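# Eight arms sort coloured parcels into matching trays

## Task

Move every parcel into the tray whose colour matches it, leaving it lying flat on that tray's bottom.

## Robot and tools

Robots: eight identical i2rt Big YAM arms, arm1 to arm8, each with six joints, a two-finger gripper and a wrist camera. They stand on tables whose top is at z=+0.720. Foot positions in the scene frame (m): arm1 (-2.151,-0.606,0.766), arm2 (-0.854,-0.623,0.797), arm3 (0.435,-0.612,0.752), arm4 (1.688,-0.612,0.754), arm5 (2.165,0.644,0.790), arm6 (0.850,0.628,0.817), arm7 (-0.424,0.615,0.799), arm8 (-1.661,0.655,0.757). So arms 1-4 sit on the y≈-0.6 side and arms 5-8 on the y≈+0.6 side. Each foot faces its own +x, turned about z by its listed quaternion. A hand reaches about 1.0 m from the joint-1 axis. Eight fixed room cameras are cam_arm1 to cam_arm8; wrist cameras are arm1_cam_wrist to arm8_cam_wrist (all 672x504, with OpenCV calibrations given; room cameras may have shifted up to 2.3 degrees and 9 mm, wrist-camera poses follow the reported joints).

Frame: one shared scene frame, metres, origin on the floor, +z up. The hand point lies between the finger pads, about 1 cm short of the tips; fingers point along the hand's +z and open along its y. Printed hand positions may be off, more so at long reach, and hands often settle a centimetre or more from the commanded pose.

Tool move: optional keys arm1..arm8 and cameras. Each arm key holds its own object; arms not named get no new command (their lines appear under "as last shown", status "not commanded"). Inside an arm object:
- joints: absolute joint targets by name, radians except the gripper. Ranges: joint1_rad -2.879 to 2.879 (rotation about the foot, positive counter-clockwise from above, 0 = along the foot's +x); joint2_rad 0 to 3.141 (shoulder, 0 = upper arm back and level, positive lifts it up then forward); joint3_rad 0 to 3.019 (elbow, 0 = folded, positive opens); joint4_rad -1.692 to 1.57 (hand pitch, positive tilts fingers up); joint5_rad -1.57 to 1.57 (sideways swing, positive to the arm's right); joint6_rad -2.094 to 2.094 (roll, positive clockwise seen from behind); gripper_m 0 to 0.093 (absolute fingertip gap in metres). Done tolerances: ±0.045, ±0.14, ±0.09, ±0.055, ±0.03, ±0.035 rad, ±0.003 m.
- target: an absolute hand pose of seven numbers [x, y, z, qw, qx, qy, qz], metres and a unit quaternion in the scene frame; the hand travels a straight line to it from its current hand_target. With target, joints may contain only gripper_m.
- speed: top path speed in m/s, 0.002 to 0.5, default 0.25, only allowed with target; rotation is capped at twice that in rad/s.
All motions in one call start together; all target paths in a call finish together, paced by the slowest. Paths take 0.5 to 10 s and an action at most 15 s. Paths do not avoid objects or other arms, and the hand may lag, wander or overshoot speed, especially near full stretch. Unknown keys make a call invalid; out-of-range values get it refused, and a refusal or a stop cancels the remaining move/wait/finished_scene calls in that reply. cameras: list of camera names, [] for none, omitted or ["all"] for all. A move with no arms just reports state and pictures.

Tool wait: seconds (0 to 10) plus optional cameras; commands nothing new and returns state and images.

Tool zoom_image: camera (one name) and region [x0, y0, x1, y1] in pixels of that camera's latest image, at most 504x504; the camera must have been in the newest images.

Tool finished_scene: scene (the current scene's number). Irreversible; parcels must stay correctly placed afterwards. The result gives the next task.

Reading results: the "move" line lists each arm sent a motion with "done" or its worst status. joint_status and hand_status report outcomes: off_target (stopped short, may still push), time_out (joints keep a nearby target and keep pushing; on_its_own lists them; send the reported position to relieve), not_followed / "joint command not followed" / "pose unreachable" (a self- and arm-collision check blocked the command; the gripper part still runs, and the arm may retry later). hand_target is the pose the held joint targets give. Joint velocities are rad/s (gripper m/s); "within noise" means still. Torques are in joint order, include gravity, and joints 3 and 4 wrap at ±28 N m.

Gripper: closed on nothing reads 0.000-0.002. Gripping a rigid part reads up to about 0.005 m under its width; going 0.005 m below the first-contact reading gives full force (about 50-64 N per pad), which can crush soft items. Open well above the reading to release.

Avoid: knocking anything out of the work area; arms pressing hard against each other (fingers, housings and wrist cameras can still collide despite the check); dropping parcels, releasing them while moving, slamming or hard pushing. Arms push on whatever they touch without stopping. Long stretched holds, loads or unreachable targets heat motors: a MOTOR HOT line appears at 85 °C, and at 100 °C the arm goes limp for 30-60 s (OVER-TEMPERATURE FAULT, keys say limit_stop_at_motor_heat; resend targets afterwards). Loose objects may occasionally be nudged by outside pushes. The simulation keeps running while the operator thinks, holding the last command.

Each tool is called as name(argument=value, ...) on one line, values as JSON.

## Session

move(cameras=["cam_arm1","cam_arm2","cam_arm3","cam_arm4","cam_arm5","cam_arm6","cam_arm7","cam_arm8"])

Scene clock: 0.00 s.
Joint torques (N m): no reading
Heat: arm1: hottest joint1_rad 32 °C; arm2: hottest joint2_rad 29 °C; arm3: hottest joint1_rad 31 °C; arm4: hottest gripper 32 °C; arm5: hottest joint6_rad 30 °C; arm6: hottest joint2_rad 30 °C; arm7: hottest joint5_rad 29 °C; arm8: hottest joint1_rad 31 °C.
Joint velocities: within noise
arm1.joint_positions: joint1_rad=-0.028 joint2_rad=+0.521 joint3_rad=+1.431 joint4_rad=-1.508 joint5_rad=+0.032 joint6_rad=-0.133 gripper_m=+0.09396
arm1.joint_status: not commanded
arm1.hand: x=-2.0073 y=-0.6778 z=+1.3083 quat_wxyz=(-0.446, -0.145, -0.870, +0.152) (m; scene frame)
arm1.hand_target: x=-2.0101 y=-0.6764 z=+1.3161 quat_wxyz=(-0.454, -0.145, -0.865, +0.155) (m; scene frame)
arm1.hand_status: not commanded
arm2.joint_positions: joint1_rad=+0.020 joint2_rad=+0.528 joint3_rad=+1.425 joint4_rad=-1.340 joint5_rad=+0.175 joint6_rad=+0.036 gripper_m=+0.09396
arm2.joint_status: not commanded
arm2.hand: x=-0.9859 y=-0.4872 z=+1.3715 quat_wxyz=(-0.230, +0.778, -0.324, -0.487) (m; scene frame)
arm2.hand_target: x=-0.9833 y=-0.4891 z=+1.3817 quat_wxyz=(-0.232, +0.772, -0.322, -0.497) (m; scene frame)
arm2.hand_status: not commanded
arm3.joint_positions: joint1_rad=+0.084 joint2_rad=+0.623 joint3_rad=+1.443 joint4_rad=-1.225 joint5_rad=+0.214 joint6_rad=-0.288 gripper_m=+0.09396
arm3.joint_status: not commanded
arm3.hand: x=+0.2458 y=-0.4641 z=+1.3420 quat_wxyz=(-0.302, +0.818, -0.155, -0.465) (m; scene frame)
arm3.hand_target: x=+0.2487 y=-0.4659 z=+1.3553 quat_wxyz=(-0.306, +0.809, -0.155, -0.477) (m; scene frame)
arm3.hand_status: not commanded
arm4.joint_positions: joint1_rad=+0.299 joint2_rad=+0.615 joint3_rad=+1.406 joint4_rad=-1.263 joint5_rad=-0.166 joint6_rad=-0.115 gripper_m=+0.09396
arm4.joint_status: not commanded
arm4.hand: x=+1.7423 y=-0.3720 z=+1.3161 quat_wxyz=(-0.394, +0.570, -0.636, -0.340) (m; scene frame)
arm4.hand_target: x=+1.7413 y=-0.3753 z=+1.3284 quat_wxyz=(-0.404, +0.566, -0.630, -0.346) (m; scene frame)
arm4.hand_status: not commanded
arm5.joint_positions: joint1_rad=-0.422 joint2_rad=+0.625 joint3_rad=+1.427 joint4_rad=-1.371 joint5_rad=+0.120 joint6_rad=-0.097 gripper_m=+0.09396
arm5.joint_status: not commanded
arm5.hand: x=+2.0004 y=+0.7998 z=+1.3402 quat_wxyz=(-0.234, +0.830, -0.279, -0.422) (m; scene frame)
arm5.hand_target: x=+2.0022 y=+0.7982 z=+1.3527 quat_wxyz=(-0.238, +0.823, -0.277, -0.434) (m; scene frame)
arm5.hand_status: not commanded
arm6.joint_positions: joint1_rad=+0.075 joint2_rad=+0.549 joint3_rad=+1.411 joint4_rad=-1.315 joint5_rad=-0.143 joint6_rad=+0.201 gripper_m=+0.09396
arm6.joint_status: not commanded
arm6.hand: x=+1.0364 y=+0.5443 z=+1.3862 quat_wxyz=(-0.531, -0.272, -0.802, +0.030) (m; scene frame)
arm6.hand_target: x=+1.0336 y=+0.5460 z=+1.3993 quat_wxyz=(-0.544, -0.268, -0.794, +0.033) (m; scene frame)
arm6.hand_status: not commanded
arm7.joint_positions: joint1_rad=-0.146 joint2_rad=+0.496 joint3_rad=+1.379 joint4_rad=-1.460 joint5_rad=-0.022 joint6_rad=+0.046 gripper_m=+0.09396
arm7.joint_status: not commanded
arm7.hand: x=-0.3012 y=+0.4957 z=+1.3304 quat_wxyz=(-0.447, -0.351, -0.807, +0.162) (m; scene frame)
arm7.hand_target: x=-0.3031 y=+0.4977 z=+1.3404 quat_wxyz=(-0.457, -0.348, -0.801, +0.166) (m; scene frame)
arm7.hand_status: not commanded
arm8.joint_positions: joint1_rad=-0.237 joint2_rad=+0.447 joint3_rad=+1.428 joint4_rad=-1.458 joint5_rad=-0.190 joint6_rad=-0.420 gripper_m=+0.09396
arm8.joint_status: not commanded
arm8.hand: x=-1.7428 y=+0.5401 z=+1.3190 quat_wxyz=(-0.160, -0.687, -0.503, +0.499) (m; scene frame)
arm8.hand_target: x=-1.7406 y=+0.5420 z=+1.3271 quat_wxyz=(-0.161, -0.682, -0.500, +0.508) (m; scene frame)
arm8.hand_status: not commanded
pictures: cam_arm1, cam_arm2, cam_arm3, cam_arm4, cam_arm5, cam_arm6, cam_arm7, cam_arm8

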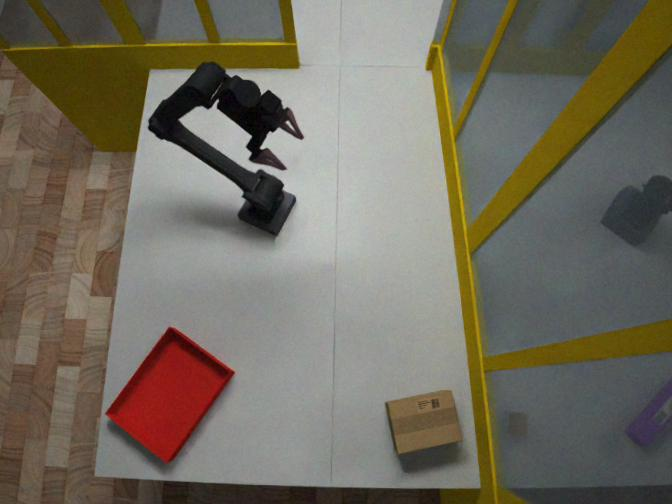

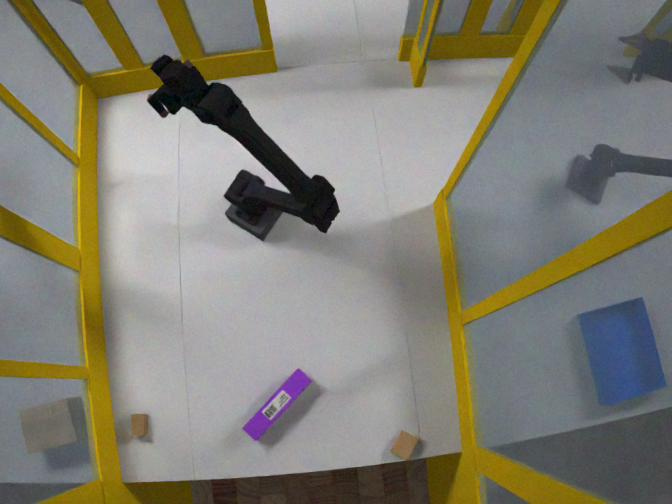

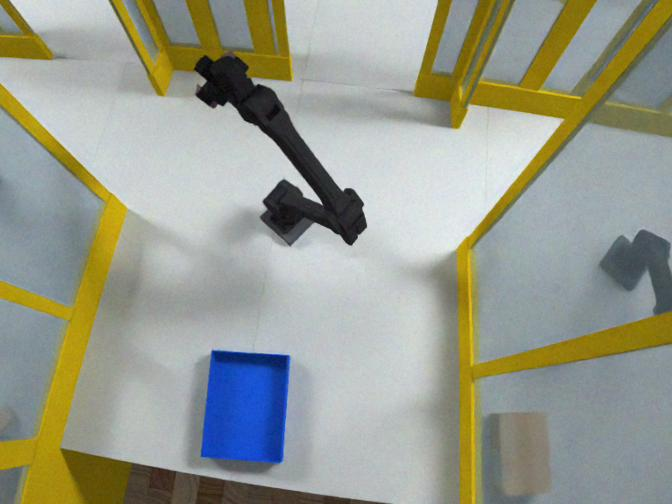

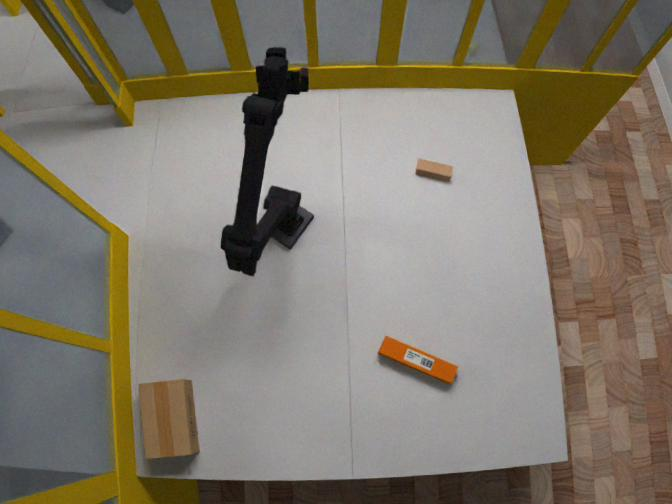

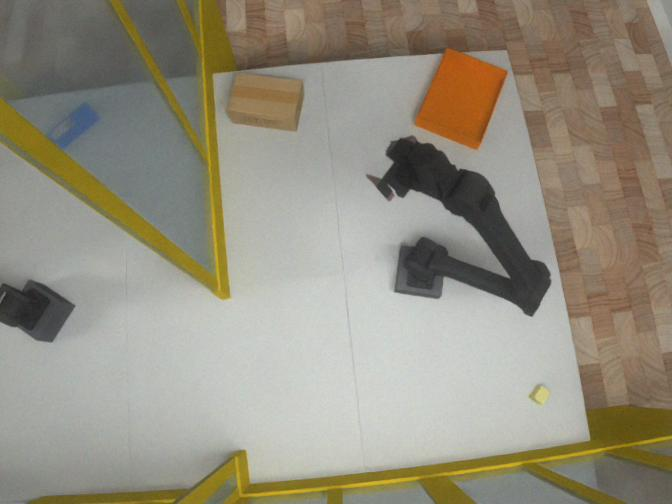

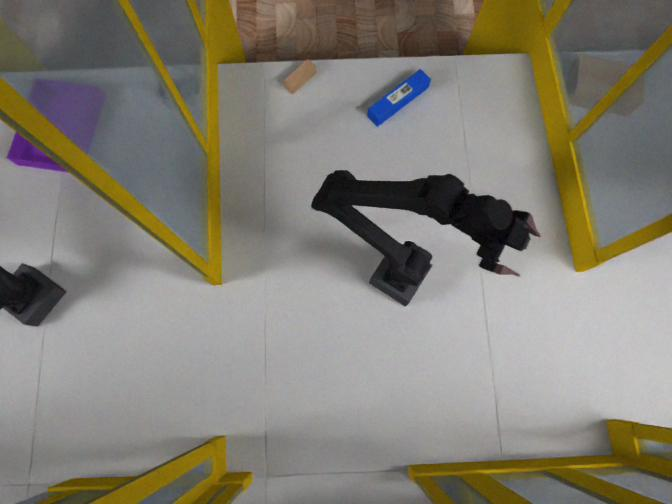

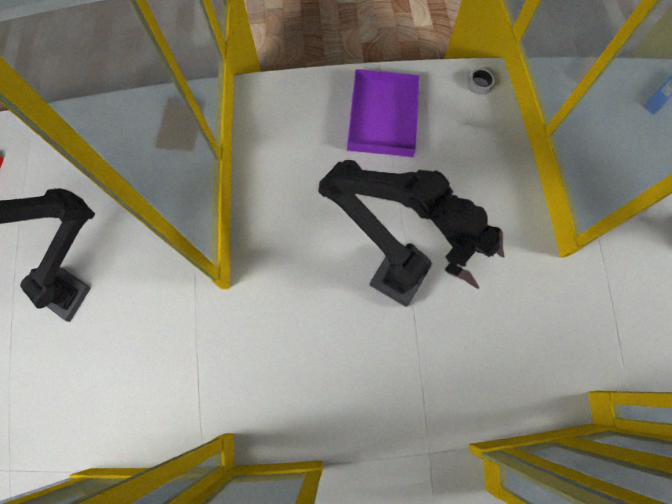

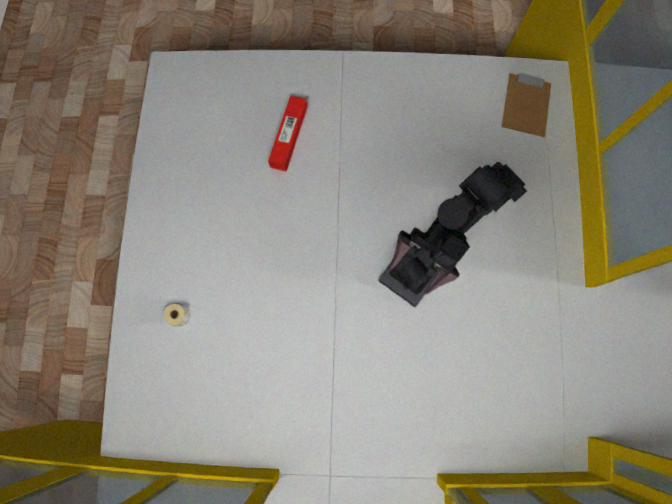

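zoom_image(camera="cam_arm8", region=[236, 84, 336, 184])

zoom_image(camera="cam_arm2", region=[230, 355, 330, 455])

zoom_image(camera="cam_arm6", region=[350, 50, 450, 150])

zoom_image(camera="cam_arm4", region=[370, 310, 470, 410])

Scaled by 5.040.

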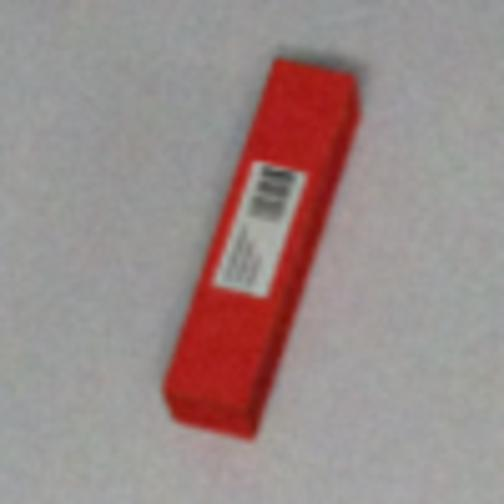

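Scaled by 5.040.

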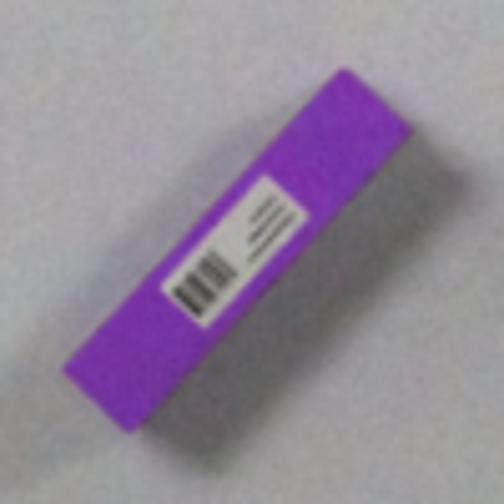

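Scaled by 5.040.

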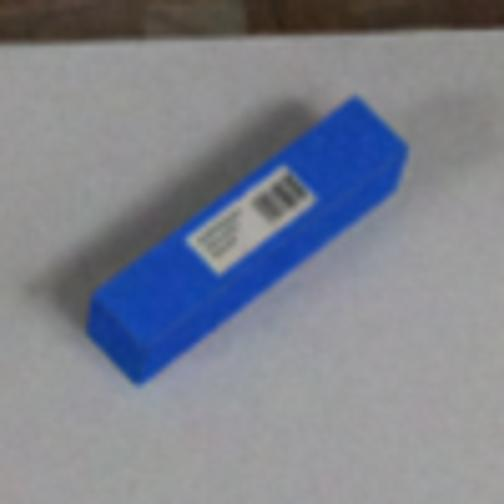

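Scaled by 5.040.

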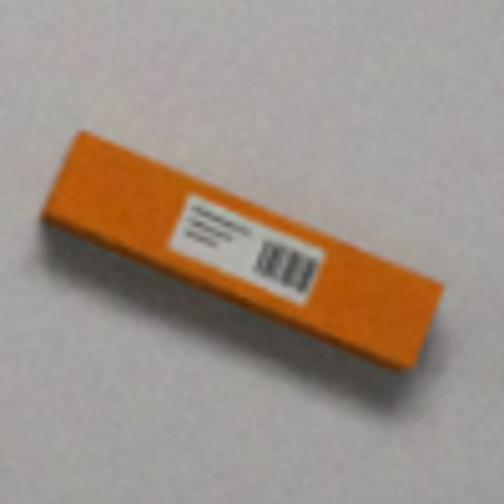

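move(arm8={"joints":{"joint1_rad":-1.838,"joint2_rad":1.5,"joint3_rad":1.6,"joint4_rad":-1.65,"joint5_rad":0,"joint6_rad":0.9,"gripper_m":0.093}}, arm2={"joints":{"joint1_rad":2.25,"joint2_rad":1.5,"joint3_rad":1.6,"joint4_rad":-1.65,"joint5_rad":0,"joint6_rad":0.87,"gripper_m":0.093}}, arm6={"joints":{"joint1_rad":2.119,"joint2_rad":1.5,"joint3_rad":1.6,"joint4_rad":-1.65,"joint5_rad":0,"joint6_rad":0.84,"gripper_m":0.093}}, arm4={"joints":{"joint1_rad":-1.824,"joint2_rad":1.5,"joint3_rad":1.6,"joint4_rad":-1.65,"joint5_rad":0,"joint6_rad":-0.436,"gripper_m":0.093}}, cameras=[])

move(arm8={"target":[-2.079,1.149,0.9,0,-0.6327,0.7744,0]}, arm2={"target":[-0.845,-1.279,0.9,0,0.9367,0.3502,0]}, arm6={"target":[0.905,1.386,0.9,0,-0.3239,0.9461,0]}, arm4={"target":[2.1385,-1.145,0.9,0,0.2164,0.9763,0]}, cameras=["arm8_cam_wrist","arm2_cam_wrist","arm6_cam_wrist","arm4_cam_wrist"])

Scene clock: 177.00 s.
Joint torques (N m): arm1=[1.14 4.84 7.88 1.69 0.13 0.01] | arm2=[0.73 -15.97 9.25 0.12 0.15 0.08] | arm3=[-0.62 0.73 9.96 1.69 -0.07 0] | arm4=[0.79 -12.04 11.86 -0.21 -0.15 -0.03] | arm5=[-0.97 2.78 7.46 1.74 -0.09 -0.02] | arm6=[-1.08 -10.75 9.89 -0.18 0.15 0.01] | arm7=[-0.32 2.32 9.78 1.48 -0.07 0.1] | arm8=[2.26 -14.45 10.47 -0.66 -0.07 0.02]
Heat: arm1: hottest joint1_rad 31 °C; arm2: hottest joint3_rad 34 °C; arm3: hottest joint1_rad 30 °C; arm4: hottest joint3_rad 42 °C; arm5: hottest joint3_rad 34 °C; arm6: hottest joint3_rad 32 °C; arm7: hottest joint3_rad 39 °C; arm8: hottest joint1_rad 30 °C.
move: arm2 done; arm4 done; arm6 done; arm8 done
Joint velocities: within noise
arm1, arm3, arm5, arm7: as last shown
arm2.joint_positions: joint1_rad=+2.249 joint2_rad=+1.514 joint3_rad=+1.586 joint4_rad=-1.640 joint5_rad=-0.002 joint6_rad=+0.856 gripper_m=+0.09310
arm2.joint_status: all done
arm2.hand: x=-0.8463 y=-1.0730 z=+1.0910 quat_wxyz=(+0.001, +0.934, +0.358, +0.001) (m; scene frame)
arm2.hand_target: x=-0.8461 y=-1.0711 z=+1.1022 quat_wxyz=(+0.009, +0.936, +0.352, -0.003) (m; scene frame)
arm2.hand_status: not commanded
arm4.joint_positions: joint1_rad=-1.836 joint2_rad=+1.515 joint3_rad=+1.581 joint4_rad=-1.640 joint5_rad=+0.002 joint6_rad=-0.428 gripper_m=+0.09312
arm4.joint_status: all done
arm4.hand: x=+1.9752 y=-0.9561 z=+1.0455 quat_wxyz=(+0.006, -0.226, -0.974, +0.006) (m; scene frame)
arm4.hand_target: x=+1.9791 y=-0.9518 z=+1.0590 quat_wxyz=(-0.004, -0.216, -0.976, +0.012) (m; scene frame)
arm4.hand_status: not commanded
arm6.joint_positions: joint1_rad=+2.125 joint2_rad=+1.513 joint3_rad=+1.582 joint4_rad=-1.641 joint5_rad=-0.001 joint6_rad=+0.831 gripper_m=+0.09315
arm6.joint_status: all done
arm6.hand: x=+0.8791 y=+1.0759 z=+1.1100 quat_wxyz=(+0.001, +0.332, -0.943, +0.000) (m; scene frame)
arm6.hand_target: x=+0.8820 y=+1.0751 z=+1.1223 quat_wxyz=(-0.004, +0.325, -0.946, -0.009) (m; scene frame)
arm6.hand_status: not commanded
arm8.joint_positions: joint1_rad=-1.842 joint2_rad=+1.520 joint3_rad=+1.591 joint4_rad=-1.640 joint5_rad=+0.001 joint6_rad=+0.892 gripper_m=+0.09310
arm8.joint_status: all done
arm8.hand: x=-1.9493 y=+1.0033 z=+1.0504 quat_wxyz=(+0.000, -0.634, +0.774, +0.000) (m; scene frame)
arm8.hand_target: x=-1.9485 y=+0.9991 z=+1.0626 quat_wxyz=(-0.001, -0.632, +0.775, +0.010) (m; scene frame)
arm8.hand_status: not commanded
pictures: none
No camera images: "cameras" was empty.

Scene clock: 180.07 s.
Joint torques (N m): arm1=[1.2 5.01 7.88 1.73 0.07 0.03] | arm2=[-0.03 -23.77 11.77 0.4 0.13 0.08] | arm3=[-0.5 0.91 9.94 1.72 -0.06 -0.02] | arm4=[0.26 -18.26 15.31 -0.25 -0.18 -0.03] | arm5=[-0.5 2.84 7.39 1.84 -0.1 -0.03] | arm6=[-1.26 -19.96 12.94 -0.24 0.16 0] | arm7=[-0.38 2.61 9.81 1.47 -0.09 0.11] | arm8=[1.96 -19.72 14.11 -0.42 -0.08 0.05]
Heat: arm1: hottest joint1_rad 31 °C; arm2: hottest joint3_rad 34 °C; arm3: hottest joint1_rad 30 °C; arm4: hottest joint3_rad 42 °C; arm5: hottest joint3_rad 34 °C; arm6: hottest joint3_rad 32 °C; arm7: hottest joint3_rad 39 °C; arm8: hottest joint3_rad 31 °C.
move: arm2 off_target; arm4 off_target; arm6 off_target; arm8 off_target
Joint velocities: within noise
arm1, arm3, arm5, arm7: as last shown
arm2.joint_positions: joint1_rad=+2.249 joint2_rad=+2.118 joint3_rad=+1.897 joint4_rad=-1.391 joint5_rad=-0.002 joint6_rad=+0.856 gripper_m=+0.09310
arm2.joint_status: not commanded
arm2.hand: x=-0.8430 y=-1.2622 z=+0.8857 quat_wxyz=(-0.020, +0.933, +0.358, +0.008) (m; scene frame)
arm2.hand_target: x=-0.8449 y=-1.2781 z=+0.9003 quat_wxyz=(+0.000, +0.937, +0.350, +0.000) (m; scene frame)
arm2.hand_status: off_target (0.022 m and 2.6 deg from the pose sent, 0.281 m and 1.0 deg at the start)
arm4.joint_positions: joint1_rad=-1.836 joint2_rad=+2.234 joint3_rad=+2.234 joint4_rad=-1.593 joint5_rad=-0.013 joint6_rad=-0.431 gripper_m=+0.09312
arm4.joint_status: not commanded
arm4.hand: x=+2.1253 y=-1.1386 z=+0.8947 quat_wxyz=(+0.010, -0.225, -0.974, -0.006) (m; scene frame)
arm4.hand_target: x=+2.1379 y=-1.1443 z=+0.9000 quat_wxyz=(-0.001, -0.216, -0.976, +0.001) (m; scene frame)
arm4.hand_status: off_target (0.016 m and 1.6 deg from the pose sent, 0.289 m and 1.5 deg at the start)
arm6.joint_positions: joint1_rad=+2.125 joint2_rad=+2.571 joint3_rad=+2.670 joint4_rad=-1.698 joint5_rad=-0.001 joint6_rad=+0.831 gripper_m=+0.09315
arm6.joint_status: not commanded
arm6.hand: x=+0.8981 y=+1.3769 z=+0.8866 quat_wxyz=(+0.006, +0.332, -0.943, +0.013) (m; scene frame)
arm6.hand_target: x=+0.9049 y=+1.3850 z=+0.9001 quat_wxyz=(-0.001, +0.324, -0.946, -0.003) (m; scene frame)
arm6.hand_status: off_target (0.018 m and 1.9 deg from the pose sent, 0.375 m and 1.0 deg at the start; a joint's target at an end of its range on 23 of 92 steps)
arm8.joint_positions: joint1_rad=-1.838 joint2_rad=+2.061 joint3_rad=+1.928 joint4_rad=-1.463 joint5_rad=+0.001 joint6_rad=+0.896 gripper_m=+0.09310
arm8.joint_status: not commanded
arm8.hand: x=-2.0666 y=+1.1404 z=+0.8927 quat_wxyz=(+0.001, -0.634, +0.774, -0.013) (m; scene frame)
arm8.hand_target: x=-2.0787 y=+1.1484 z=+0.9003 quat_wxyz=(+0.000, -0.633, +0.774, +0.001) (m; scene frame)
arm8.hand_status: off_target (0.017 m and 1.5 deg from the pose sent, 0.246 m and 0.2 deg at the start)
pictures: arm2_cam_wrist, arm4_cam_wrist, arm6_cam_wrist, arm8_cam_wrist
camera_calibration:
arm2_cam_wrist: T_world_to_cam=[[-0.664761, 0.745781, 0.0436246, 0.3411], [0.610735, 0.5089, 0.606649, 0.624258], [0.430227, 0.42992, -0.793772, 1.72895], [0, 0, 0, 1]] pos_world=[-0.898346, -1.31538, 0.978804]
arm4_cam_wrist: T_world_to_cam=[[-0.425355, -0.905016, 0.0043466, -0.132937], [-0.724112, 0.343204, 0.598225, 1.39919], [-0.542895, 0.251311, -0.801316, 2.28177], [0, 0, 0, 1]] pos_world=[2.19539, -1.17395, 0.991964]
arm6_cam_wrist: T_world_to_cam=[[0.631661, -0.77477, 0.0271312, 0.474018], [-0.634737, -0.496767, 0.591888, 0.735159], [-0.445099, -0.391094, -0.805563, 1.77678], [0, 0, 0, 1]] pos_world=[0.958058, 1.42735, 0.983316]
arm8_cam_wrist: T_world_to_cam=[[0.97922, -0.202488, 0.0112855, 2.2455], [-0.168064, -0.779088, 0.603967, 0.00630668], [-0.113504, -0.593313, -0.796929, 1.27405], [0, 0, 0, 1]] pos_world=[-2.05317, 1.21551, 0.986179]

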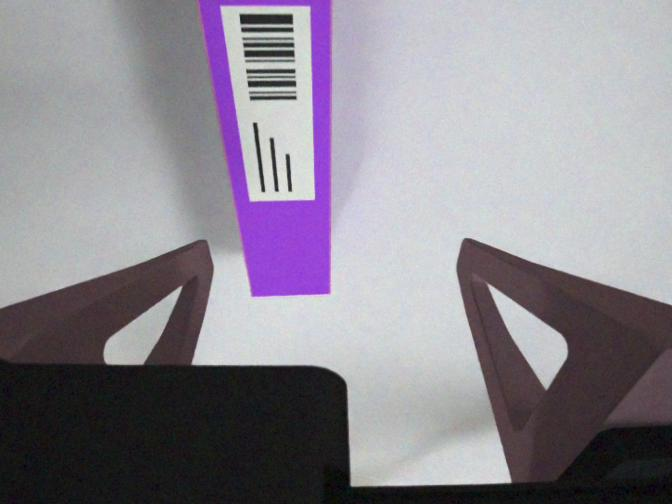

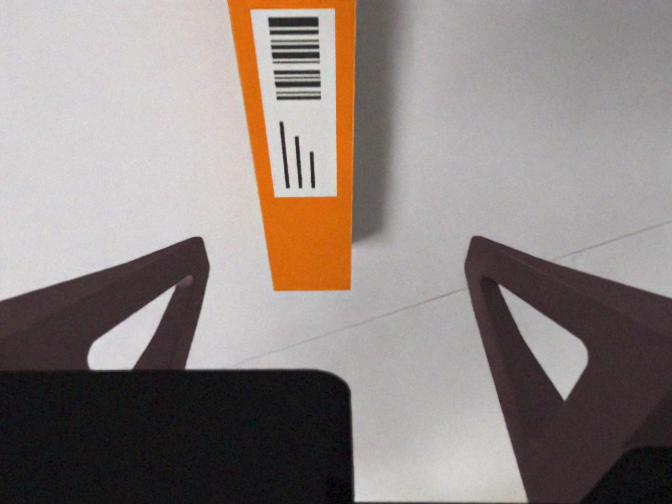

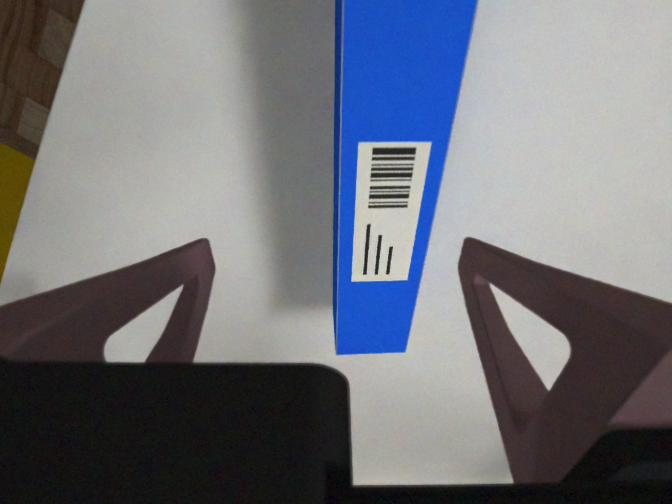

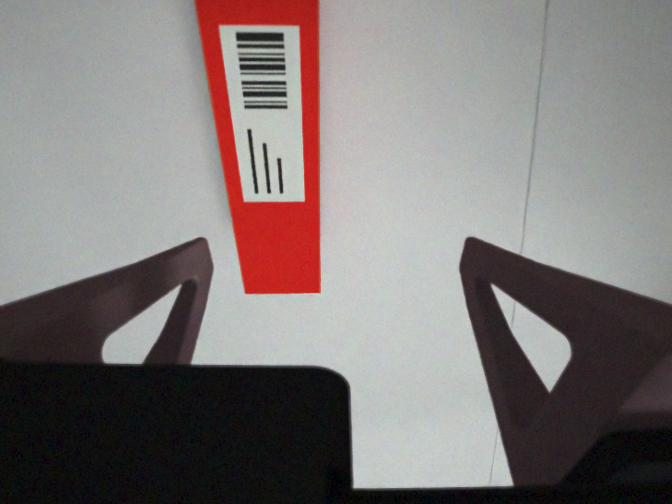

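move(arm8={"target":[-2.117,1.155,0.82,0,-0.6218,0.7832,0]}, arm2={"target":[-0.826,-1.30,0.82,0,0.9367,0.3502,0]}, arm6={"target":[0.878,1.313,0.82,0,-0.328,0.9447,0]}, arm4={"target":[2.148,-1.132,0.82,0,0.2079,0.9781,0]}, cameras=["arm8_cam_wrist","arm2_cam_wrist","arm6_cam_wrist","arm4_cam_wrist"])

Scene clock: 222.30 s.
Joint torques (N m): arm1=[0.97 4.89 7.98 1.72 0.08 0.02] | arm2=[0.38 -25.88 11.07 0.79 0.12 0.1] | arm3=[-0.62 0.73 9.95 1.68 -0.06 -0.01] | arm4=[0.67 -18.9 10.06 0.76 -0.18 0.03] | arm5=[-1.14 2.84 7.39 1.73 -0.07 -0.04] | arm6=[0.15 -20.48 7.83 0.46 0.17 0] | arm7=[-0.32 2.26 9.77 1.46 -0.07 0.11] | arm8=[2.08 -21.83 13.65 -0.06 -0.06 0.03]
Heat: arm1: hottest joint3_rad 32 °C; arm2: hottest joint3_rad 41 °C; arm3: hottest joint1_rad 30 °C; arm4: hottest joint3_rad 44 °C; arm5: hottest joint3_rad 35 °C; arm6: hottest joint3_rad 39 °C; arm7: hottest joint3_rad 40 °C; arm8: hottest joint2_rad 36 °C.
move: arm2 off_target; arm4 off_target; arm6 off_target; arm8 off_target
Joint velocities: within noise
arm1, arm3, arm5, arm7: as last shown
arm2.joint_positions: joint1_rad=+2.272 joint2_rad=+2.250 joint3_rad=+1.898 joint4_rad=-1.279 joint5_rad=-0.002 joint6_rad=+0.882 gripper_m=+0.09310
arm2.joint_status: not commanded
arm2.hand: x=-0.8279 y=-1.2787 z=+0.8019 quat_wxyz=(-0.029, +0.934, +0.356, +0.011) (m; scene frame)
arm2.hand_target: x=-0.8259 y=-1.2989 z=+0.8207 quat_wxyz=(+0.000, +0.937, +0.350, +0.000) (m; scene frame)
arm2.hand_status: off_target (0.028 m and 3.6 deg from the pose sent, 0.078 m and 2.6 deg at the start)
arm4.joint_positions: joint1_rad=-1.816 joint2_rad=+2.251 joint3_rad=+2.104 joint4_rad=-1.415 joint5_rad=-0.013 joint6_rad=-0.431 gripper_m=+0.09312
arm4.joint_status: not commanded
arm4.hand: x=+2.1403 y=-1.1362 z=+0.8339 quat_wxyz=(-0.003, -0.215, -0.977, +0.003) (m; scene frame)
arm4.hand_target: x=+2.1478 y=-1.1317 z=+0.8201 quat_wxyz=(+0.000, -0.208, -0.978, +0.000) (m; scene frame)
arm4.hand_status: off_target (0.016 m and 0.9 deg from the pose sent, 0.078 m and 2.4 deg at the start)
arm6.joint_positions: joint1_rad=+2.140 joint2_rad=+2.322 joint3_rad=+1.968 joint4_rad=-1.259 joint5_rad=-0.002 joint6_rad=+0.853 gripper_m=+0.09315
arm6.joint_status: not commanded
arm6.hand: x=+0.8835 y=+1.3052 z=+0.8000 quat_wxyz=(+0.009, +0.328, -0.944, +0.019) (m; scene frame)
arm6.hand_target: x=+0.8779 y=+1.3127 z=+0.8200 quat_wxyz=(+0.000, +0.328, -0.945, +0.000) (m; scene frame)
arm6.hand_status: off_target (0.022 m and 2.4 deg from the pose sent, 0.094 m and 1.7 deg at the start)
arm8.joint_positions: joint1_rad=-1.797 joint2_rad=+2.204 joint3_rad=+1.941 joint4_rad=-1.356 joint5_rad=+0.001 joint6_rad=+0.961 gripper_m=+0.09310
arm8.joint_status: not commanded
arm8.hand: x=-2.1032 y=+1.1419 z=+0.8077 quat_wxyz=(+0.002, -0.624, +0.781, -0.024) (m; scene frame)
arm8.hand_target: x=-2.1164 y=+1.1543 z=+0.8204 quat_wxyz=(+0.000, -0.622, +0.783, +0.000) (m; scene frame)
arm8.hand_status: off_target (0.023 m and 2.8 deg from the pose sent, 0.090 m and 2.3 deg at the start)
pictures: arm2_cam_wrist, arm4_cam_wrist, arm6_cam_wrist, arm8_cam_wrist
camera_calibration:
arm2_cam_wrist: T_world_to_cam=[[-0.661554, 0.747607, 0.05856, 0.360112], [0.613982, 0.495161, 0.614688, 0.65299], [0.430549, 0.442605, -0.786593, 1.67382], [0, 0, 0, 1]] pos_world=[-0.883352, -1.3334, 0.894142]
arm4_cam_wrist: T_world_to_cam=[[-0.406409, -0.913527, 0.017316, -0.185144], [-0.74317, 0.341527, 0.575376, 1.5036], [-0.531535, 0.220969, -0.817706, 2.19543], [0, 0, 0, 1]] pos_world=[2.20913, -1.16778, 0.933282]
arm6_cam_wrist: T_world_to_cam=[[0.625451, -0.779382, 0.0370752, 0.433507], [-0.638248, -0.483702, 0.598892, 0.721988], [-0.448832, -0.39824, -0.799971, 1.68062], [0, 0, 0, 1]] pos_world=[0.943986, 1.35639, 0.895981]
arm8_cam_wrist: T_world_to_cam=[[0.973833, -0.225218, 0.0304353, 2.28178], [-0.19622, -0.765667, 0.612578, -0.0288369], [-0.11466, -0.602521, -0.789824, 1.20532], [0, 0, 0, 1]] pos_world=[-2.08953, 1.21805, 0.900212]

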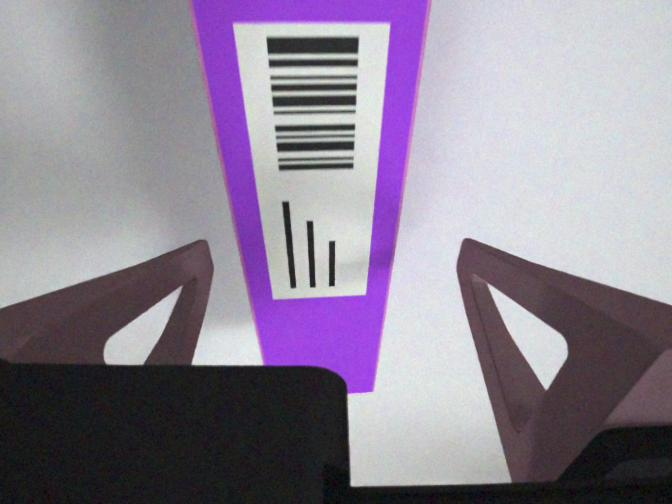

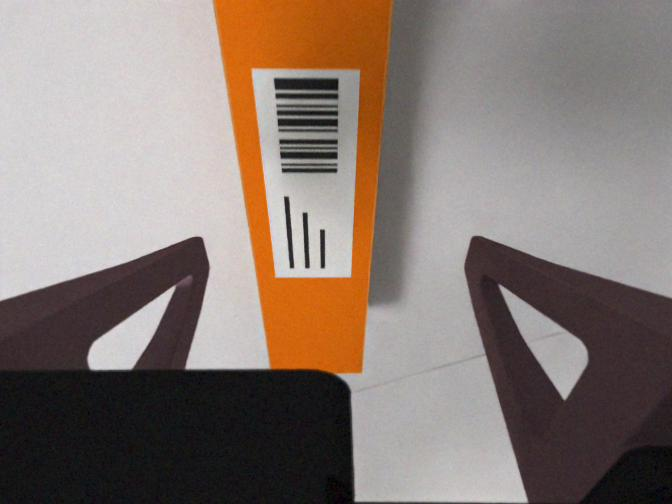

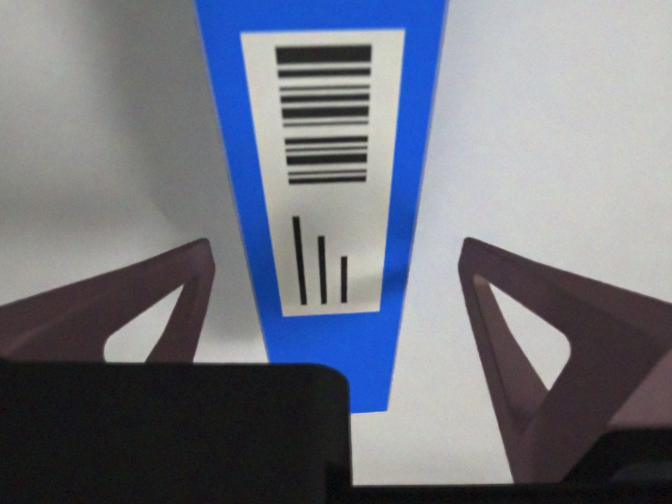

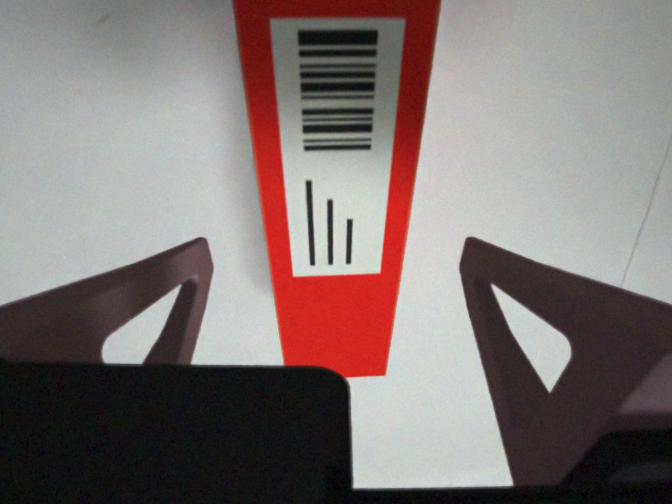

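move(arm8={"target":[-2.117,1.157,0.758,0,-0.6218,0.7832,0],"speed":0.12}, arm2={"target":[-0.82,-1.307,0.762,0,0.9367,0.3502,0],"speed":0.12}, arm6={"target":[0.876,1.315,0.763,0,-0.328,0.9447,0],"speed":0.12}, arm4={"target":[2.152,-1.123,0.747,0,0.2079,0.9781,0],"speed":0.12}, cameras=[])

move(arm8={"joints":{"gripper_m":0.045}}, arm2={"joints":{"gripper_m":0.045}}, arm6={"joints":{"gripper_m":0.045}}, arm4={"joints":{"gripper_m":0.045}}, cameras=["arm8_cam_wrist","arm2_cam_wrist","arm6_cam_wrist","arm4_cam_wrist"])

Scene clock: 239.10 s.
Joint torques (N m): arm1=[1.2 4.54 7.82 1.72 0.08 0.03] | arm2=[1.44 -25.58 10.11 0.84 0.12 0.09] | arm3=[-0.62 0.79 9.96 1.72 -0.06 -0.01] | arm4=[0.85 -18.9 9.72 0.75 -0.18 0.12] | arm5=[-0.73 3.08 7.56 1.84 -0.12 -0.03] | arm6=[0.03 -17.85 7.95 0.55 0.18 0] | arm7=[-0.5 2.26 9.77 1.46 -0.08 0.1] | arm8=[1.85 -19.96 8.64 0.46 -0.08 0]
Heat: arm1: hottest joint3_rad 32 °C; arm2: hottest joint3_rad 41 °C; arm3: hottest joint1_rad 30 °C; arm4: hottest joint3_rad 43 °C; arm5: hottest joint3_rad 35 °C; arm6: hottest joint3_rad 37 °C; arm7: hottest joint3_rad 40 °C; arm8: hottest joint3_rad 39 °C.
move: arm2 off_target; arm4 off_target; arm6 done; arm8 off_target
Joint velocities: within noise
arm1, arm3, arm5, arm7: as last shown
arm2.joint_positions: joint1_rad=+2.275 joint2_rad=+2.323 joint3_rad=+1.898 joint4_rad=-1.186 joint5_rad=-0.002 joint6_rad=+0.891 gripper_m=+0.09310
arm2.joint_status: not commanded
arm2.hand: x=-0.8249 y=-1.2904 z=+0.7538 quat_wxyz=(-0.019, +0.935, +0.354, +0.007) (m; scene frame)
arm2.hand_target: x=-0.8199 y=-1.3064 z=+0.7626 quat_wxyz=(+0.000, +0.937, +0.350, +0.000) (m; scene frame)
arm2.hand_status: off_target (0.019 m and 2.4 deg from the pose sent, 0.050 m and 3.6 deg at the start)
arm4.joint_positions: joint1_rad=-1.803 joint2_rad=+2.295 joint3_rad=+1.990 joint4_rad=-1.255 joint5_rad=-0.013 joint6_rad=-0.427 gripper_m=+0.09312
arm4.joint_status: not commanded
arm4.hand: x=+2.1442 y=-1.1295 z=+0.7615 quat_wxyz=(-0.003, -0.211, -0.978, +0.004) (m; scene frame)
arm4.hand_target: x=+2.1516 y=-1.1227 z=+0.7471 quat_wxyz=(+0.000, -0.208, -0.978, +0.000) (m; scene frame)
arm4.hand_status: off_target (0.018 m and 0.6 deg from the pose sent, 0.089 m and 0.9 deg at the start)
arm6.joint_positions: joint1_rad=+2.143 joint2_rad=+2.354 joint3_rad=+1.934 joint4_rad=-1.160 joint5_rad=-0.002 joint6_rad=+0.857 gripper_m=+0.09315
arm6.joint_status: not commanded
arm6.hand: x=+0.8818 y=+1.3113 z=+0.7667 quat_wxyz=(+0.002, +0.328, -0.945, +0.004) (m; scene frame)
arm6.hand_target: x=+0.8760 y=+1.3150 z=+0.7631 quat_wxyz=(+0.000, +0.328, -0.945, +0.000) (m; scene frame)
arm6.hand_status: done (0.008 m and 0.5 deg from the pose sent, 0.039 m and 2.4 deg at the start)
arm8.joint_positions: joint1_rad=-1.797 joint2_rad=+2.230 joint3_rad=+1.930 joint4_rad=-1.240 joint5_rad=+0.003 joint6_rad=+0.963 gripper_m=+0.09310
arm8.joint_status: not commanded
arm8.hand: x=-2.1180 y=+1.1584 z=+0.7865 quat_wxyz=(+0.000, -0.623, +0.782, +0.015) (m; scene frame)
arm8.hand_target: x=-2.1162 y=+1.1563 z=+0.7586 quat_wxyz=(+0.000, -0.622, +0.783, +0.000) (m; scene frame)
arm8.hand_status: off_target (0.029 m and 1.7 deg from the pose sent, 0.054 m and 2.8 deg at the start)
pictures: none
No camera images: "cameras" was empty.

Scene clock: 239.80 s.
Joint torques (N m): arm1=[1.03 4.6 7.82 1.72 0.11 0.01] | arm2=[0.73 -25.58 10.09 0.79 0.15 0.09] | arm3=[-0.62 0.79 9.98 1.73 -0.06 -0.01] | arm4=[0.79 -18.9 9.72 0.73 -0.15 0.11] | arm5=[-0.85 2.9 7.32 1.74 -0.11 -0.03] | arm6=[0.15 -17.79 7.95 0.53 0.15 0] | arm7=[-0.32 2.26 9.77 1.48 -0.08 0.11] | arm8=[2.08 -20.19 8.7 0.44 -0.11 -0.01]
Heat: arm1: hottest joint3_rad 32 °C; arm2: hottest joint3_rad 41 °C; arm3: hottest joint1_rad 30 °C; arm4: hottest joint3_rad 43 °C; arm5: hottest joint3_rad 35 °C; arm6: hottest joint3_rad 37 °C; arm7: hottest joint3_rad 40 °C; arm8: hottest joint3_rad 39 °C.
move: arm2 off_target; arm4 off_target; arm6 off_target; arm8 done
Joint velocities: within noise
arm1, arm3, arm5, arm7: as last shown
arm2.joint_positions: joint1_rad=+2.275 joint2_rad=+2.323 joint3_rad=+1.898 joint4_rad=-1.185 joint5_rad=-0.003 joint6_rad=+0.892 gripper_m=+0.05919
arm2.joint_status: gripper_m off_target (ended at +0.05922, target +0.04500)
arm2.hand: x=-0.8249 y=-1.2908 z=+0.7540 quat_wxyz=(-0.019, +0.935, +0.354, +0.007) (m; scene frame)
arm2.hand_target: x=-0.8200 y=-1.3064 z=+0.7625 quat_wxyz=(+0.000, +0.937, +0.350, +0.000) (m; scene frame)
arm2.hand_status: not commanded
arm4.joint_positions: joint1_rad=-1.803 joint2_rad=+2.295 joint3_rad=+1.990 joint4_rad=-1.255 joint5_rad=-0.014 joint6_rad=-0.426 gripper_m=+0.05938
arm4.joint_status: gripper_m off_target (ended at +0.05941, target +0.04500)
arm4.hand: x=+2.1443 y=-1.1294 z=+0.7615 quat_wxyz=(-0.004, -0.211, -0.977, +0.003) (m; scene frame)
arm4.hand_target: x=+2.1516 y=-1.1226 z=+0.7471 quat_wxyz=(+0.000, -0.208, -0.978, +0.000) (m; scene frame)
arm4.hand_status: not commanded
arm6.joint_positions: joint1_rad=+2.143 joint2_rad=+2.354 joint3_rad=+1.934 joint4_rad=-1.159 joint5_rad=-0.001 joint6_rad=+0.857 gripper_m=+0.05953
arm6.joint_status: gripper_m off_target (ended at +0.05956, target +0.04500)
arm6.hand: x=+0.8819 y=+1.3114 z=+0.7667 quat_wxyz=(+0.002, +0.328, -0.945, +0.004) (m; scene frame)
arm6.hand_target: x=+0.8760 y=+1.3149 z=+0.7631 quat_wxyz=(+0.000, +0.328, -0.945, +0.000) (m; scene frame)
arm6.hand_status: not commanded
arm8.joint_positions: joint1_rad=-1.798 joint2_rad=+2.230 joint3_rad=+1.930 joint4_rad=-1.240 joint5_rad=+0.003 joint6_rad=+0.963 gripper_m=+0.04521
arm8.joint_status: all done
arm8.hand: x=-2.1173 y=+1.1590 z=+0.7865 quat_wxyz=(+0.000, -0.623, +0.782, +0.015) (m; scene frame)
arm8.hand_target: x=-2.1163 y=+1.1562 z=+0.7586 quat_wxyz=(+0.000, -0.622, +0.783, +0.000) (m; scene frame)
arm8.hand_status: not commanded
pictures: arm2_cam_wrist, arm4_cam_wrist, arm6_cam_wrist, arm8_cam_wrist
camera_calibration:
arm2_cam_wrist: T_world_to_cam=[[-0.657587, 0.752189, 0.0423257, 0.395438], [0.616166, 0.504645, 0.604709, 0.708143], [0.433496, 0.423729, -0.795321, 1.62475], [0, 0, 0, 1]] pos_world=[-0.88062, -1.34326, 0.847237]
arm4_cam_wrist: T_world_to_cam=[[-0.399777, -0.916455, 0.0169947, -0.19334], [-0.74635, 0.336225, 0.574381, 1.54747], [-0.532109, 0.21694, -0.818411, 2.13406], [0, 0, 0, 1]] pos_world=[2.21321, -1.16045, 0.86098]
arm6_cam_wrist: T_world_to_cam=[[0.624803, -0.780691, 0.0119093, 0.462205], [-0.640083, -0.503417, 0.580401, 0.785521], [-0.447119, -0.370259, -0.814244, 1.62844], [0, 0, 0, 1]] pos_world=[0.942119, 1.35923, 0.864529]
arm8_cam_wrist: T_world_to_cam=[[0.972889, -0.22888, -0.0331705, 2.35229], [-0.168656, -0.800289, 0.575406, 0.122154], [-0.158245, -0.554212, -0.817195, 1.07061], [0, 0, 0, 1]] pos_world=[-2.0985, 1.22949, 0.882632]

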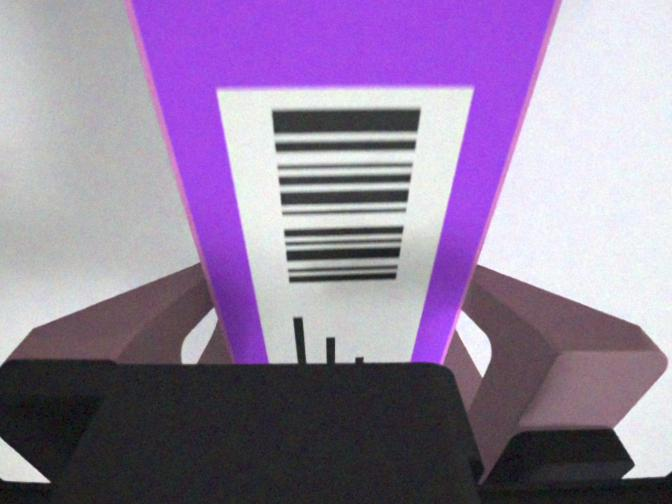

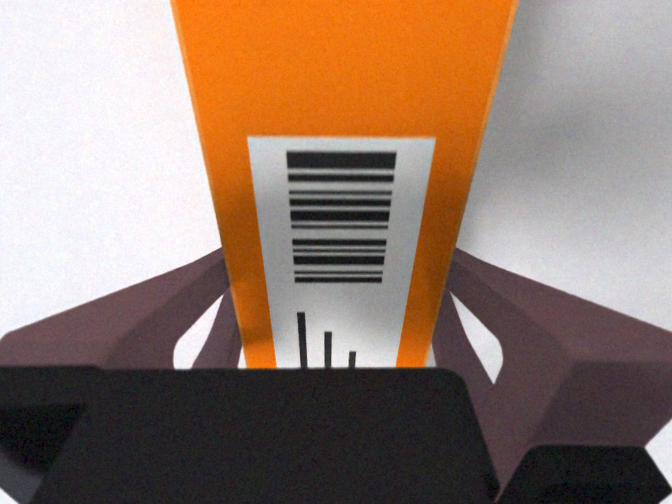

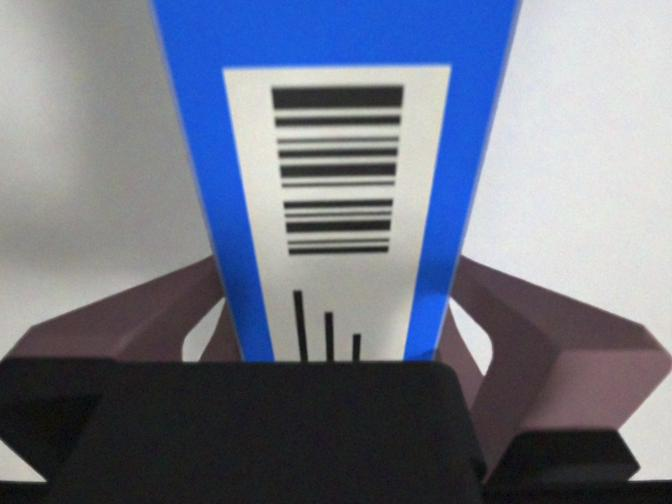

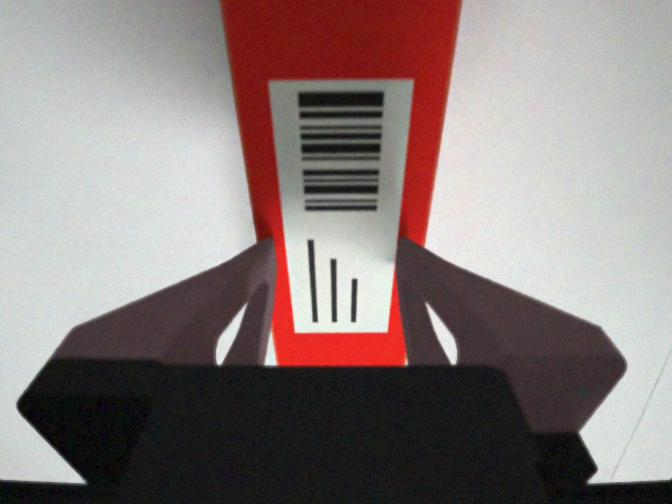

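move(arm8={"joints":{"gripper_m":0.093}}, arm2={"target":[-0.835,-1.072,0.95,0,0.9367,0.3502,0]}, arm6={"target":[0.871,1.077,0.96,0,-0.328,0.9447,0]}, arm4={"target":[1.985,-0.949,0.95,0,0.2079,0.9781,0]}, cameras=[])

move(arm8={"target":[-2.117,1.153,0.728,0,-0.6218,0.7832,0],"speed":0.15}, cameras=["cam_arm2","cam_arm4","cam_arm6"])

move(arm8={"joints":{"gripper_m":0.045}}, cameras=[])

Scene clock: 253.80 s.
Joint torques (N m): arm1=[1.32 4.6 7.88 1.73 0.11 0.03] | arm2=[0.21 -15.27 7.68 0.14 0.18 0.01] | arm3=[-0.62 0.67 9.98 1.68 -0.07 -0.01] | arm4=[-1.08 -11.34 9.65 -0.18 -0.15 -0.02] | arm5=[-1.2 3.6 7.41 1.95 -0.07 -0.07] | arm6=[-0.5 -11.28 8.1 -0.18 0.09 -0.08] | arm7=[-0.44 2.43 9.73 1.44 -0.09 0.11] | arm8=[1.9 -20.07 8.72 0.2 -0.11 -0.01]
Heat: arm1: hottest joint3_rad 32 °C; arm2: hottest joint3_rad 40 °C; arm3: hottest joint1_rad 30 °C; arm4: hottest joint3_rad 43 °C; arm5: hottest joint3_rad 35 °C; arm6: hottest joint2_rad 35 °C; arm7: hottest joint3_rad 40 °C; arm8: hottest joint2_rad 38 °C.
move: arm2 done; arm4 done; arm6 done; arm8 done
Joint velocities: within noise
arm1, arm3, arm5, arm7: as last shown
arm2.joint_positions: joint1_rad=+2.275 joint2_rad=+1.557 joint3_rad=+1.261 joint4_rad=-1.264 joint5_rad=-0.003 joint6_rad=+0.892 gripper_m=+0.05919
arm2.joint_status: not commanded
arm2.hand: x=-0.8343 y=-1.0752 z=+0.9495 quat_wxyz=(+0.005, +0.935, +0.354, +0.000) (m; scene frame)
arm2.hand_target: x=-0.8350 y=-1.0720 z=+0.9499 quat_wxyz=(+0.000, +0.937, +0.350, +0.000) (m; scene frame)
arm2.hand_status: done (0.003 m and 0.7 deg from the pose sent, 0.294 m and 2.4 deg at the start)
arm4.joint_positions: joint1_rad=-1.803 joint2_rad=+1.533 joint3_rad=+1.353 joint4_rad=-1.378 joint5_rad=-0.014 joint6_rad=-0.433 gripper_m=+0.05938
arm4.joint_status: not commanded
arm4.hand: x=+1.9909 y=-0.9500 z=+0.9509 quat_wxyz=(-0.005, -0.208, -0.978, +0.004) (m; scene frame)
arm4.hand_target: x=+1.9851 y=-0.9490 z=+0.9500 quat_wxyz=(+0.000, -0.208, -0.978, +0.000) (m; scene frame)
arm4.hand_status: done (0.006 m and 0.8 deg from the pose sent, 0.306 m and 0.7 deg at the start)
arm6.joint_positions: joint1_rad=+2.143 joint2_rad=+1.581 joint3_rad=+1.237 joint4_rad=-1.239 joint5_rad=+0.001 joint6_rad=+0.857 gripper_m=+0.05953
arm6.joint_status: not commanded
arm6.hand: x=+0.8716 y=+1.0782 z=+0.9512 quat_wxyz=(+0.002, +0.328, -0.945, +0.005) (m; scene frame)
arm6.hand_target: x=+0.8710 y=+1.0770 z=+0.9599 quat_wxyz=(+0.000, +0.328, -0.945, +0.000) (m; scene frame)
arm6.hand_status: done (0.009 m and 0.6 deg from the pose sent, 0.304 m and 0.5 deg at the start)
arm8.joint_positions: joint1_rad=-1.798 joint2_rad=+2.230 joint3_rad=+1.930 joint4_rad=-1.233 joint5_rad=+0.003 joint6_rad=+0.963 gripper_m=+0.09289
arm8.joint_status: all done
arm8.hand: x=-2.1185 y=+1.1603 z=+0.7866 quat_wxyz=(+0.000, -0.623, +0.782, +0.018) (m; scene frame)
arm8.hand_target: x=-2.1164 y=+1.1562 z=+0.7586 quat_wxyz=(+0.000, -0.622, +0.783, +0.000) (m; scene frame)
arm8.hand_status: not commanded
pictures: none
No camera images: "cameras" was empty.

Scene clock: 254.80 s.
Joint torques (N m): arm1=[1.55 4.72 7.9 1.84 0.11 0.03] | arm2=[0.21 -15.27 7.68 0.14 0.18 0.01] | arm3=[-0.62 0.79 9.98 1.7 -0.06 -0.01] | arm4=[-1.08 -11.34 9.65 -0.18 -0.15 -0.03] | arm5=[-1.14 3.02 7.49 1.87 -0.09 -0.07] | arm6=[-0.5 -11.28 8.09 -0.2 0.09 -0.08] | arm7=[-0.21 2.32 9.78 1.47 -0.07 0.11] | arm8=[2.2 -17.9 6.65 1.7 -0.25 0.03]
Heat: arm1: hottest joint3_rad 32 °C; arm2: hottest joint3_rad 40 °C; arm3: hottest joint1_rad 30 °C; arm4: hottest joint3_rad 43 °C; arm5: hottest joint3_rad 35 °C; arm6: hottest joint2_rad 35 °C; arm7: hottest joint3_rad 40 °C; arm8: hottest joint2_rad 37 °C.
move: arm8 off_target
Joint velocities: within noise
arm1, arm2, arm3, arm4, arm5, arm6, arm7: as last shown
arm8.joint_positions: joint1_rad=-1.798 joint2_rad=+2.217 joint3_rad=+1.901 joint4_rad=-1.206 joint5_rad=+0.008 joint6_rad=+0.968 gripper_m=+0.09291
arm8.joint_status: not commanded
arm8.hand: x=-2.1163 y=+1.1590 z=+0.7843 quat_wxyz=(+0.002, -0.621, +0.784, +0.024) (m; scene frame)
arm8.hand_target: x=-2.1143 y=+1.1502 z=+0.7304 quat_wxyz=(+0.000, -0.622, +0.783, +0.000) (m; scene frame)
arm8.hand_status: off_target (0.057 m and 2.8 deg from the pose sent, 0.059 m and 2.1 deg at the start)
pictures: cam_arm2, cam_arm4, cam_arm6

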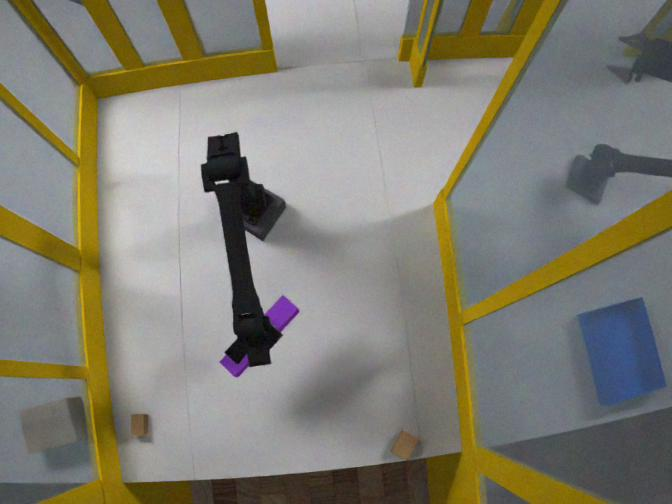

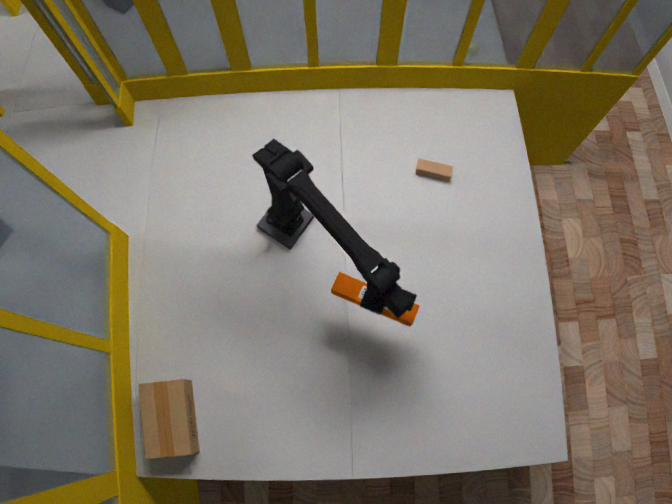

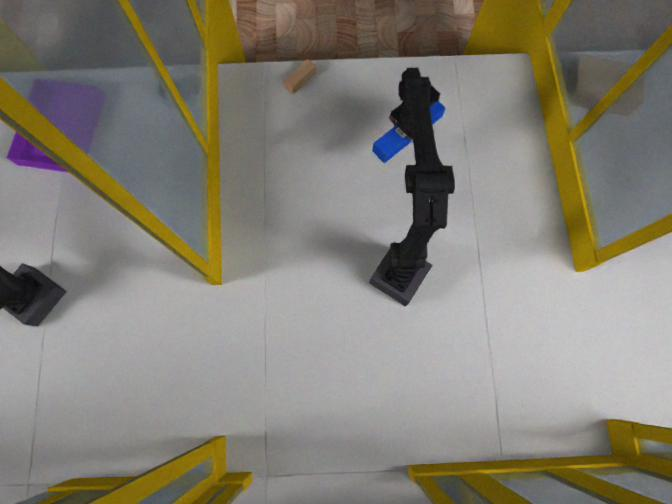

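Scene clock: 255.50 s.
Joint torques (N m): arm1=[1.49 4.84 7.86 1.74 0.1 -0.01] | arm2=[0.21 -15.21 7.68 0.16 0.18 0.01] | arm3=[-0.62 0.73 9.94 1.69 -0.06 0] | arm4=[-1.08 -11.34 9.65 -0.18 -0.15 -0.03] | arm5=[-1.03 3.72 7.43 1.8 -0.1 -0.05] | arm6=[-0.44 -11.34 8.09 -0.18 0.09 -0.08] | arm7=[-0.38 2.37 9.78 1.42 -0.08 0.11] | arm8=[2.02 -17.61 6.76 0.99 -0.19 -0.01]
Heat: arm1: hottest joint3_rad 32 °C; arm2: hottest joint3_rad 39 °C; arm3: hottest joint1_rad 30 °C; arm4: hottest joint3_rad 43 °C; arm5: hottest joint3_rad 35 °C; arm6: hottest joint2_rad 35 °C; arm7: hottest joint3_rad 40 °C; arm8: hottest joint2_rad 37 °C.
move: arm8 done
Joint velocities: within noise
arm1.joint_positions: joint1_rad=-0.028 joint2_rad=+0.521 joint3_rad=+1.431 joint4_rad=-1.508 joint5_rad=+0.032 joint6_rad=-0.133 gripper_m=+0.09396
arm1.joint_status: not commanded
arm1.hand: x=-2.0073 y=-0.6778 z=+1.3083 quat_wxyz=(-0.446, -0.145, -0.870, +0.152) (m; scene frame)
arm1.hand_target: x=-2.0101 y=-0.6764 z=+1.3161 quat_wxyz=(-0.454, -0.145, -0.865, +0.155) (m; scene frame)
arm1.hand_status: not commanded
arm2, arm4, arm6: as last shown
arm3.joint_positions: joint1_rad=+0.084 joint2_rad=+0.623 joint3_rad=+1.443 joint4_rad=-1.225 joint5_rad=+0.214 joint6_rad=-0.288 gripper_m=+0.09396
arm3.joint_status: not commanded
arm3.hand: x=+0.2458 y=-0.4641 z=+1.3420 quat_wxyz=(-0.302, +0.818, -0.155, -0.465) (m; scene frame)
arm3.hand_target: x=+0.2487 y=-0.4659 z=+1.3553 quat_wxyz=(-0.306, +0.809, -0.155, -0.477) (m; scene frame)
arm3.hand_status: not commanded
arm5.joint_positions: joint1_rad=-0.422 joint2_rad=+0.625 joint3_rad=+1.427 joint4_rad=-1.371 joint5_rad=+0.120 joint6_rad=-0.097 gripper_m=+0.09396
arm5.joint_status: not commanded
arm5.hand: x=+2.0004 y=+0.7998 z=+1.3402 quat_wxyz=(-0.234, +0.830, -0.279, -0.422) (m; scene frame)
arm5.hand_target: x=+2.0022 y=+0.7982 z=+1.3527 quat_wxyz=(-0.238, +0.823, -0.277, -0.434) (m; scene frame)
arm5.hand_status: not commanded
arm7.joint_positions: joint1_rad=-0.146 joint2_rad=+0.496 joint3_rad=+1.379 joint4_rad=-1.460 joint5_rad=-0.022 joint6_rad=+0.046 gripper_m=+0.09396
arm7.joint_status: not commanded
arm7.hand: x=-0.3012 y=+0.4957 z=+1.3304 quat_wxyz=(-0.447, -0.351, -0.807, +0.162) (m; scene frame)
arm7.hand_target: x=-0.3031 y=+0.4977 z=+1.3404 quat_wxyz=(-0.457, -0.348, -0.801, +0.166) (m; scene frame)
arm7.hand_status: not commanded
arm8.joint_positions: joint1_rad=-1.796 joint2_rad=+2.214 joint3_rad=+1.900 joint4_rad=-1.185 joint5_rad=+0.006 joint6_rad=+0.969 gripper_m=+0.04522
arm8.joint_status: all done
arm8.hand: x=-2.1210 y=+1.1618 z=+0.7866 quat_wxyz=(+0.000, -0.621, +0.783, +0.036) (m; scene frame)
arm8.hand_target: x=-2.1142 y=+1.1502 z=+0.7303 quat_wxyz=(+0.000, -0.622, +0.783, +0.000) (m; scene frame)
arm8.hand_status: not commanded
pictures: none
No camera images: "cameras" was empty.


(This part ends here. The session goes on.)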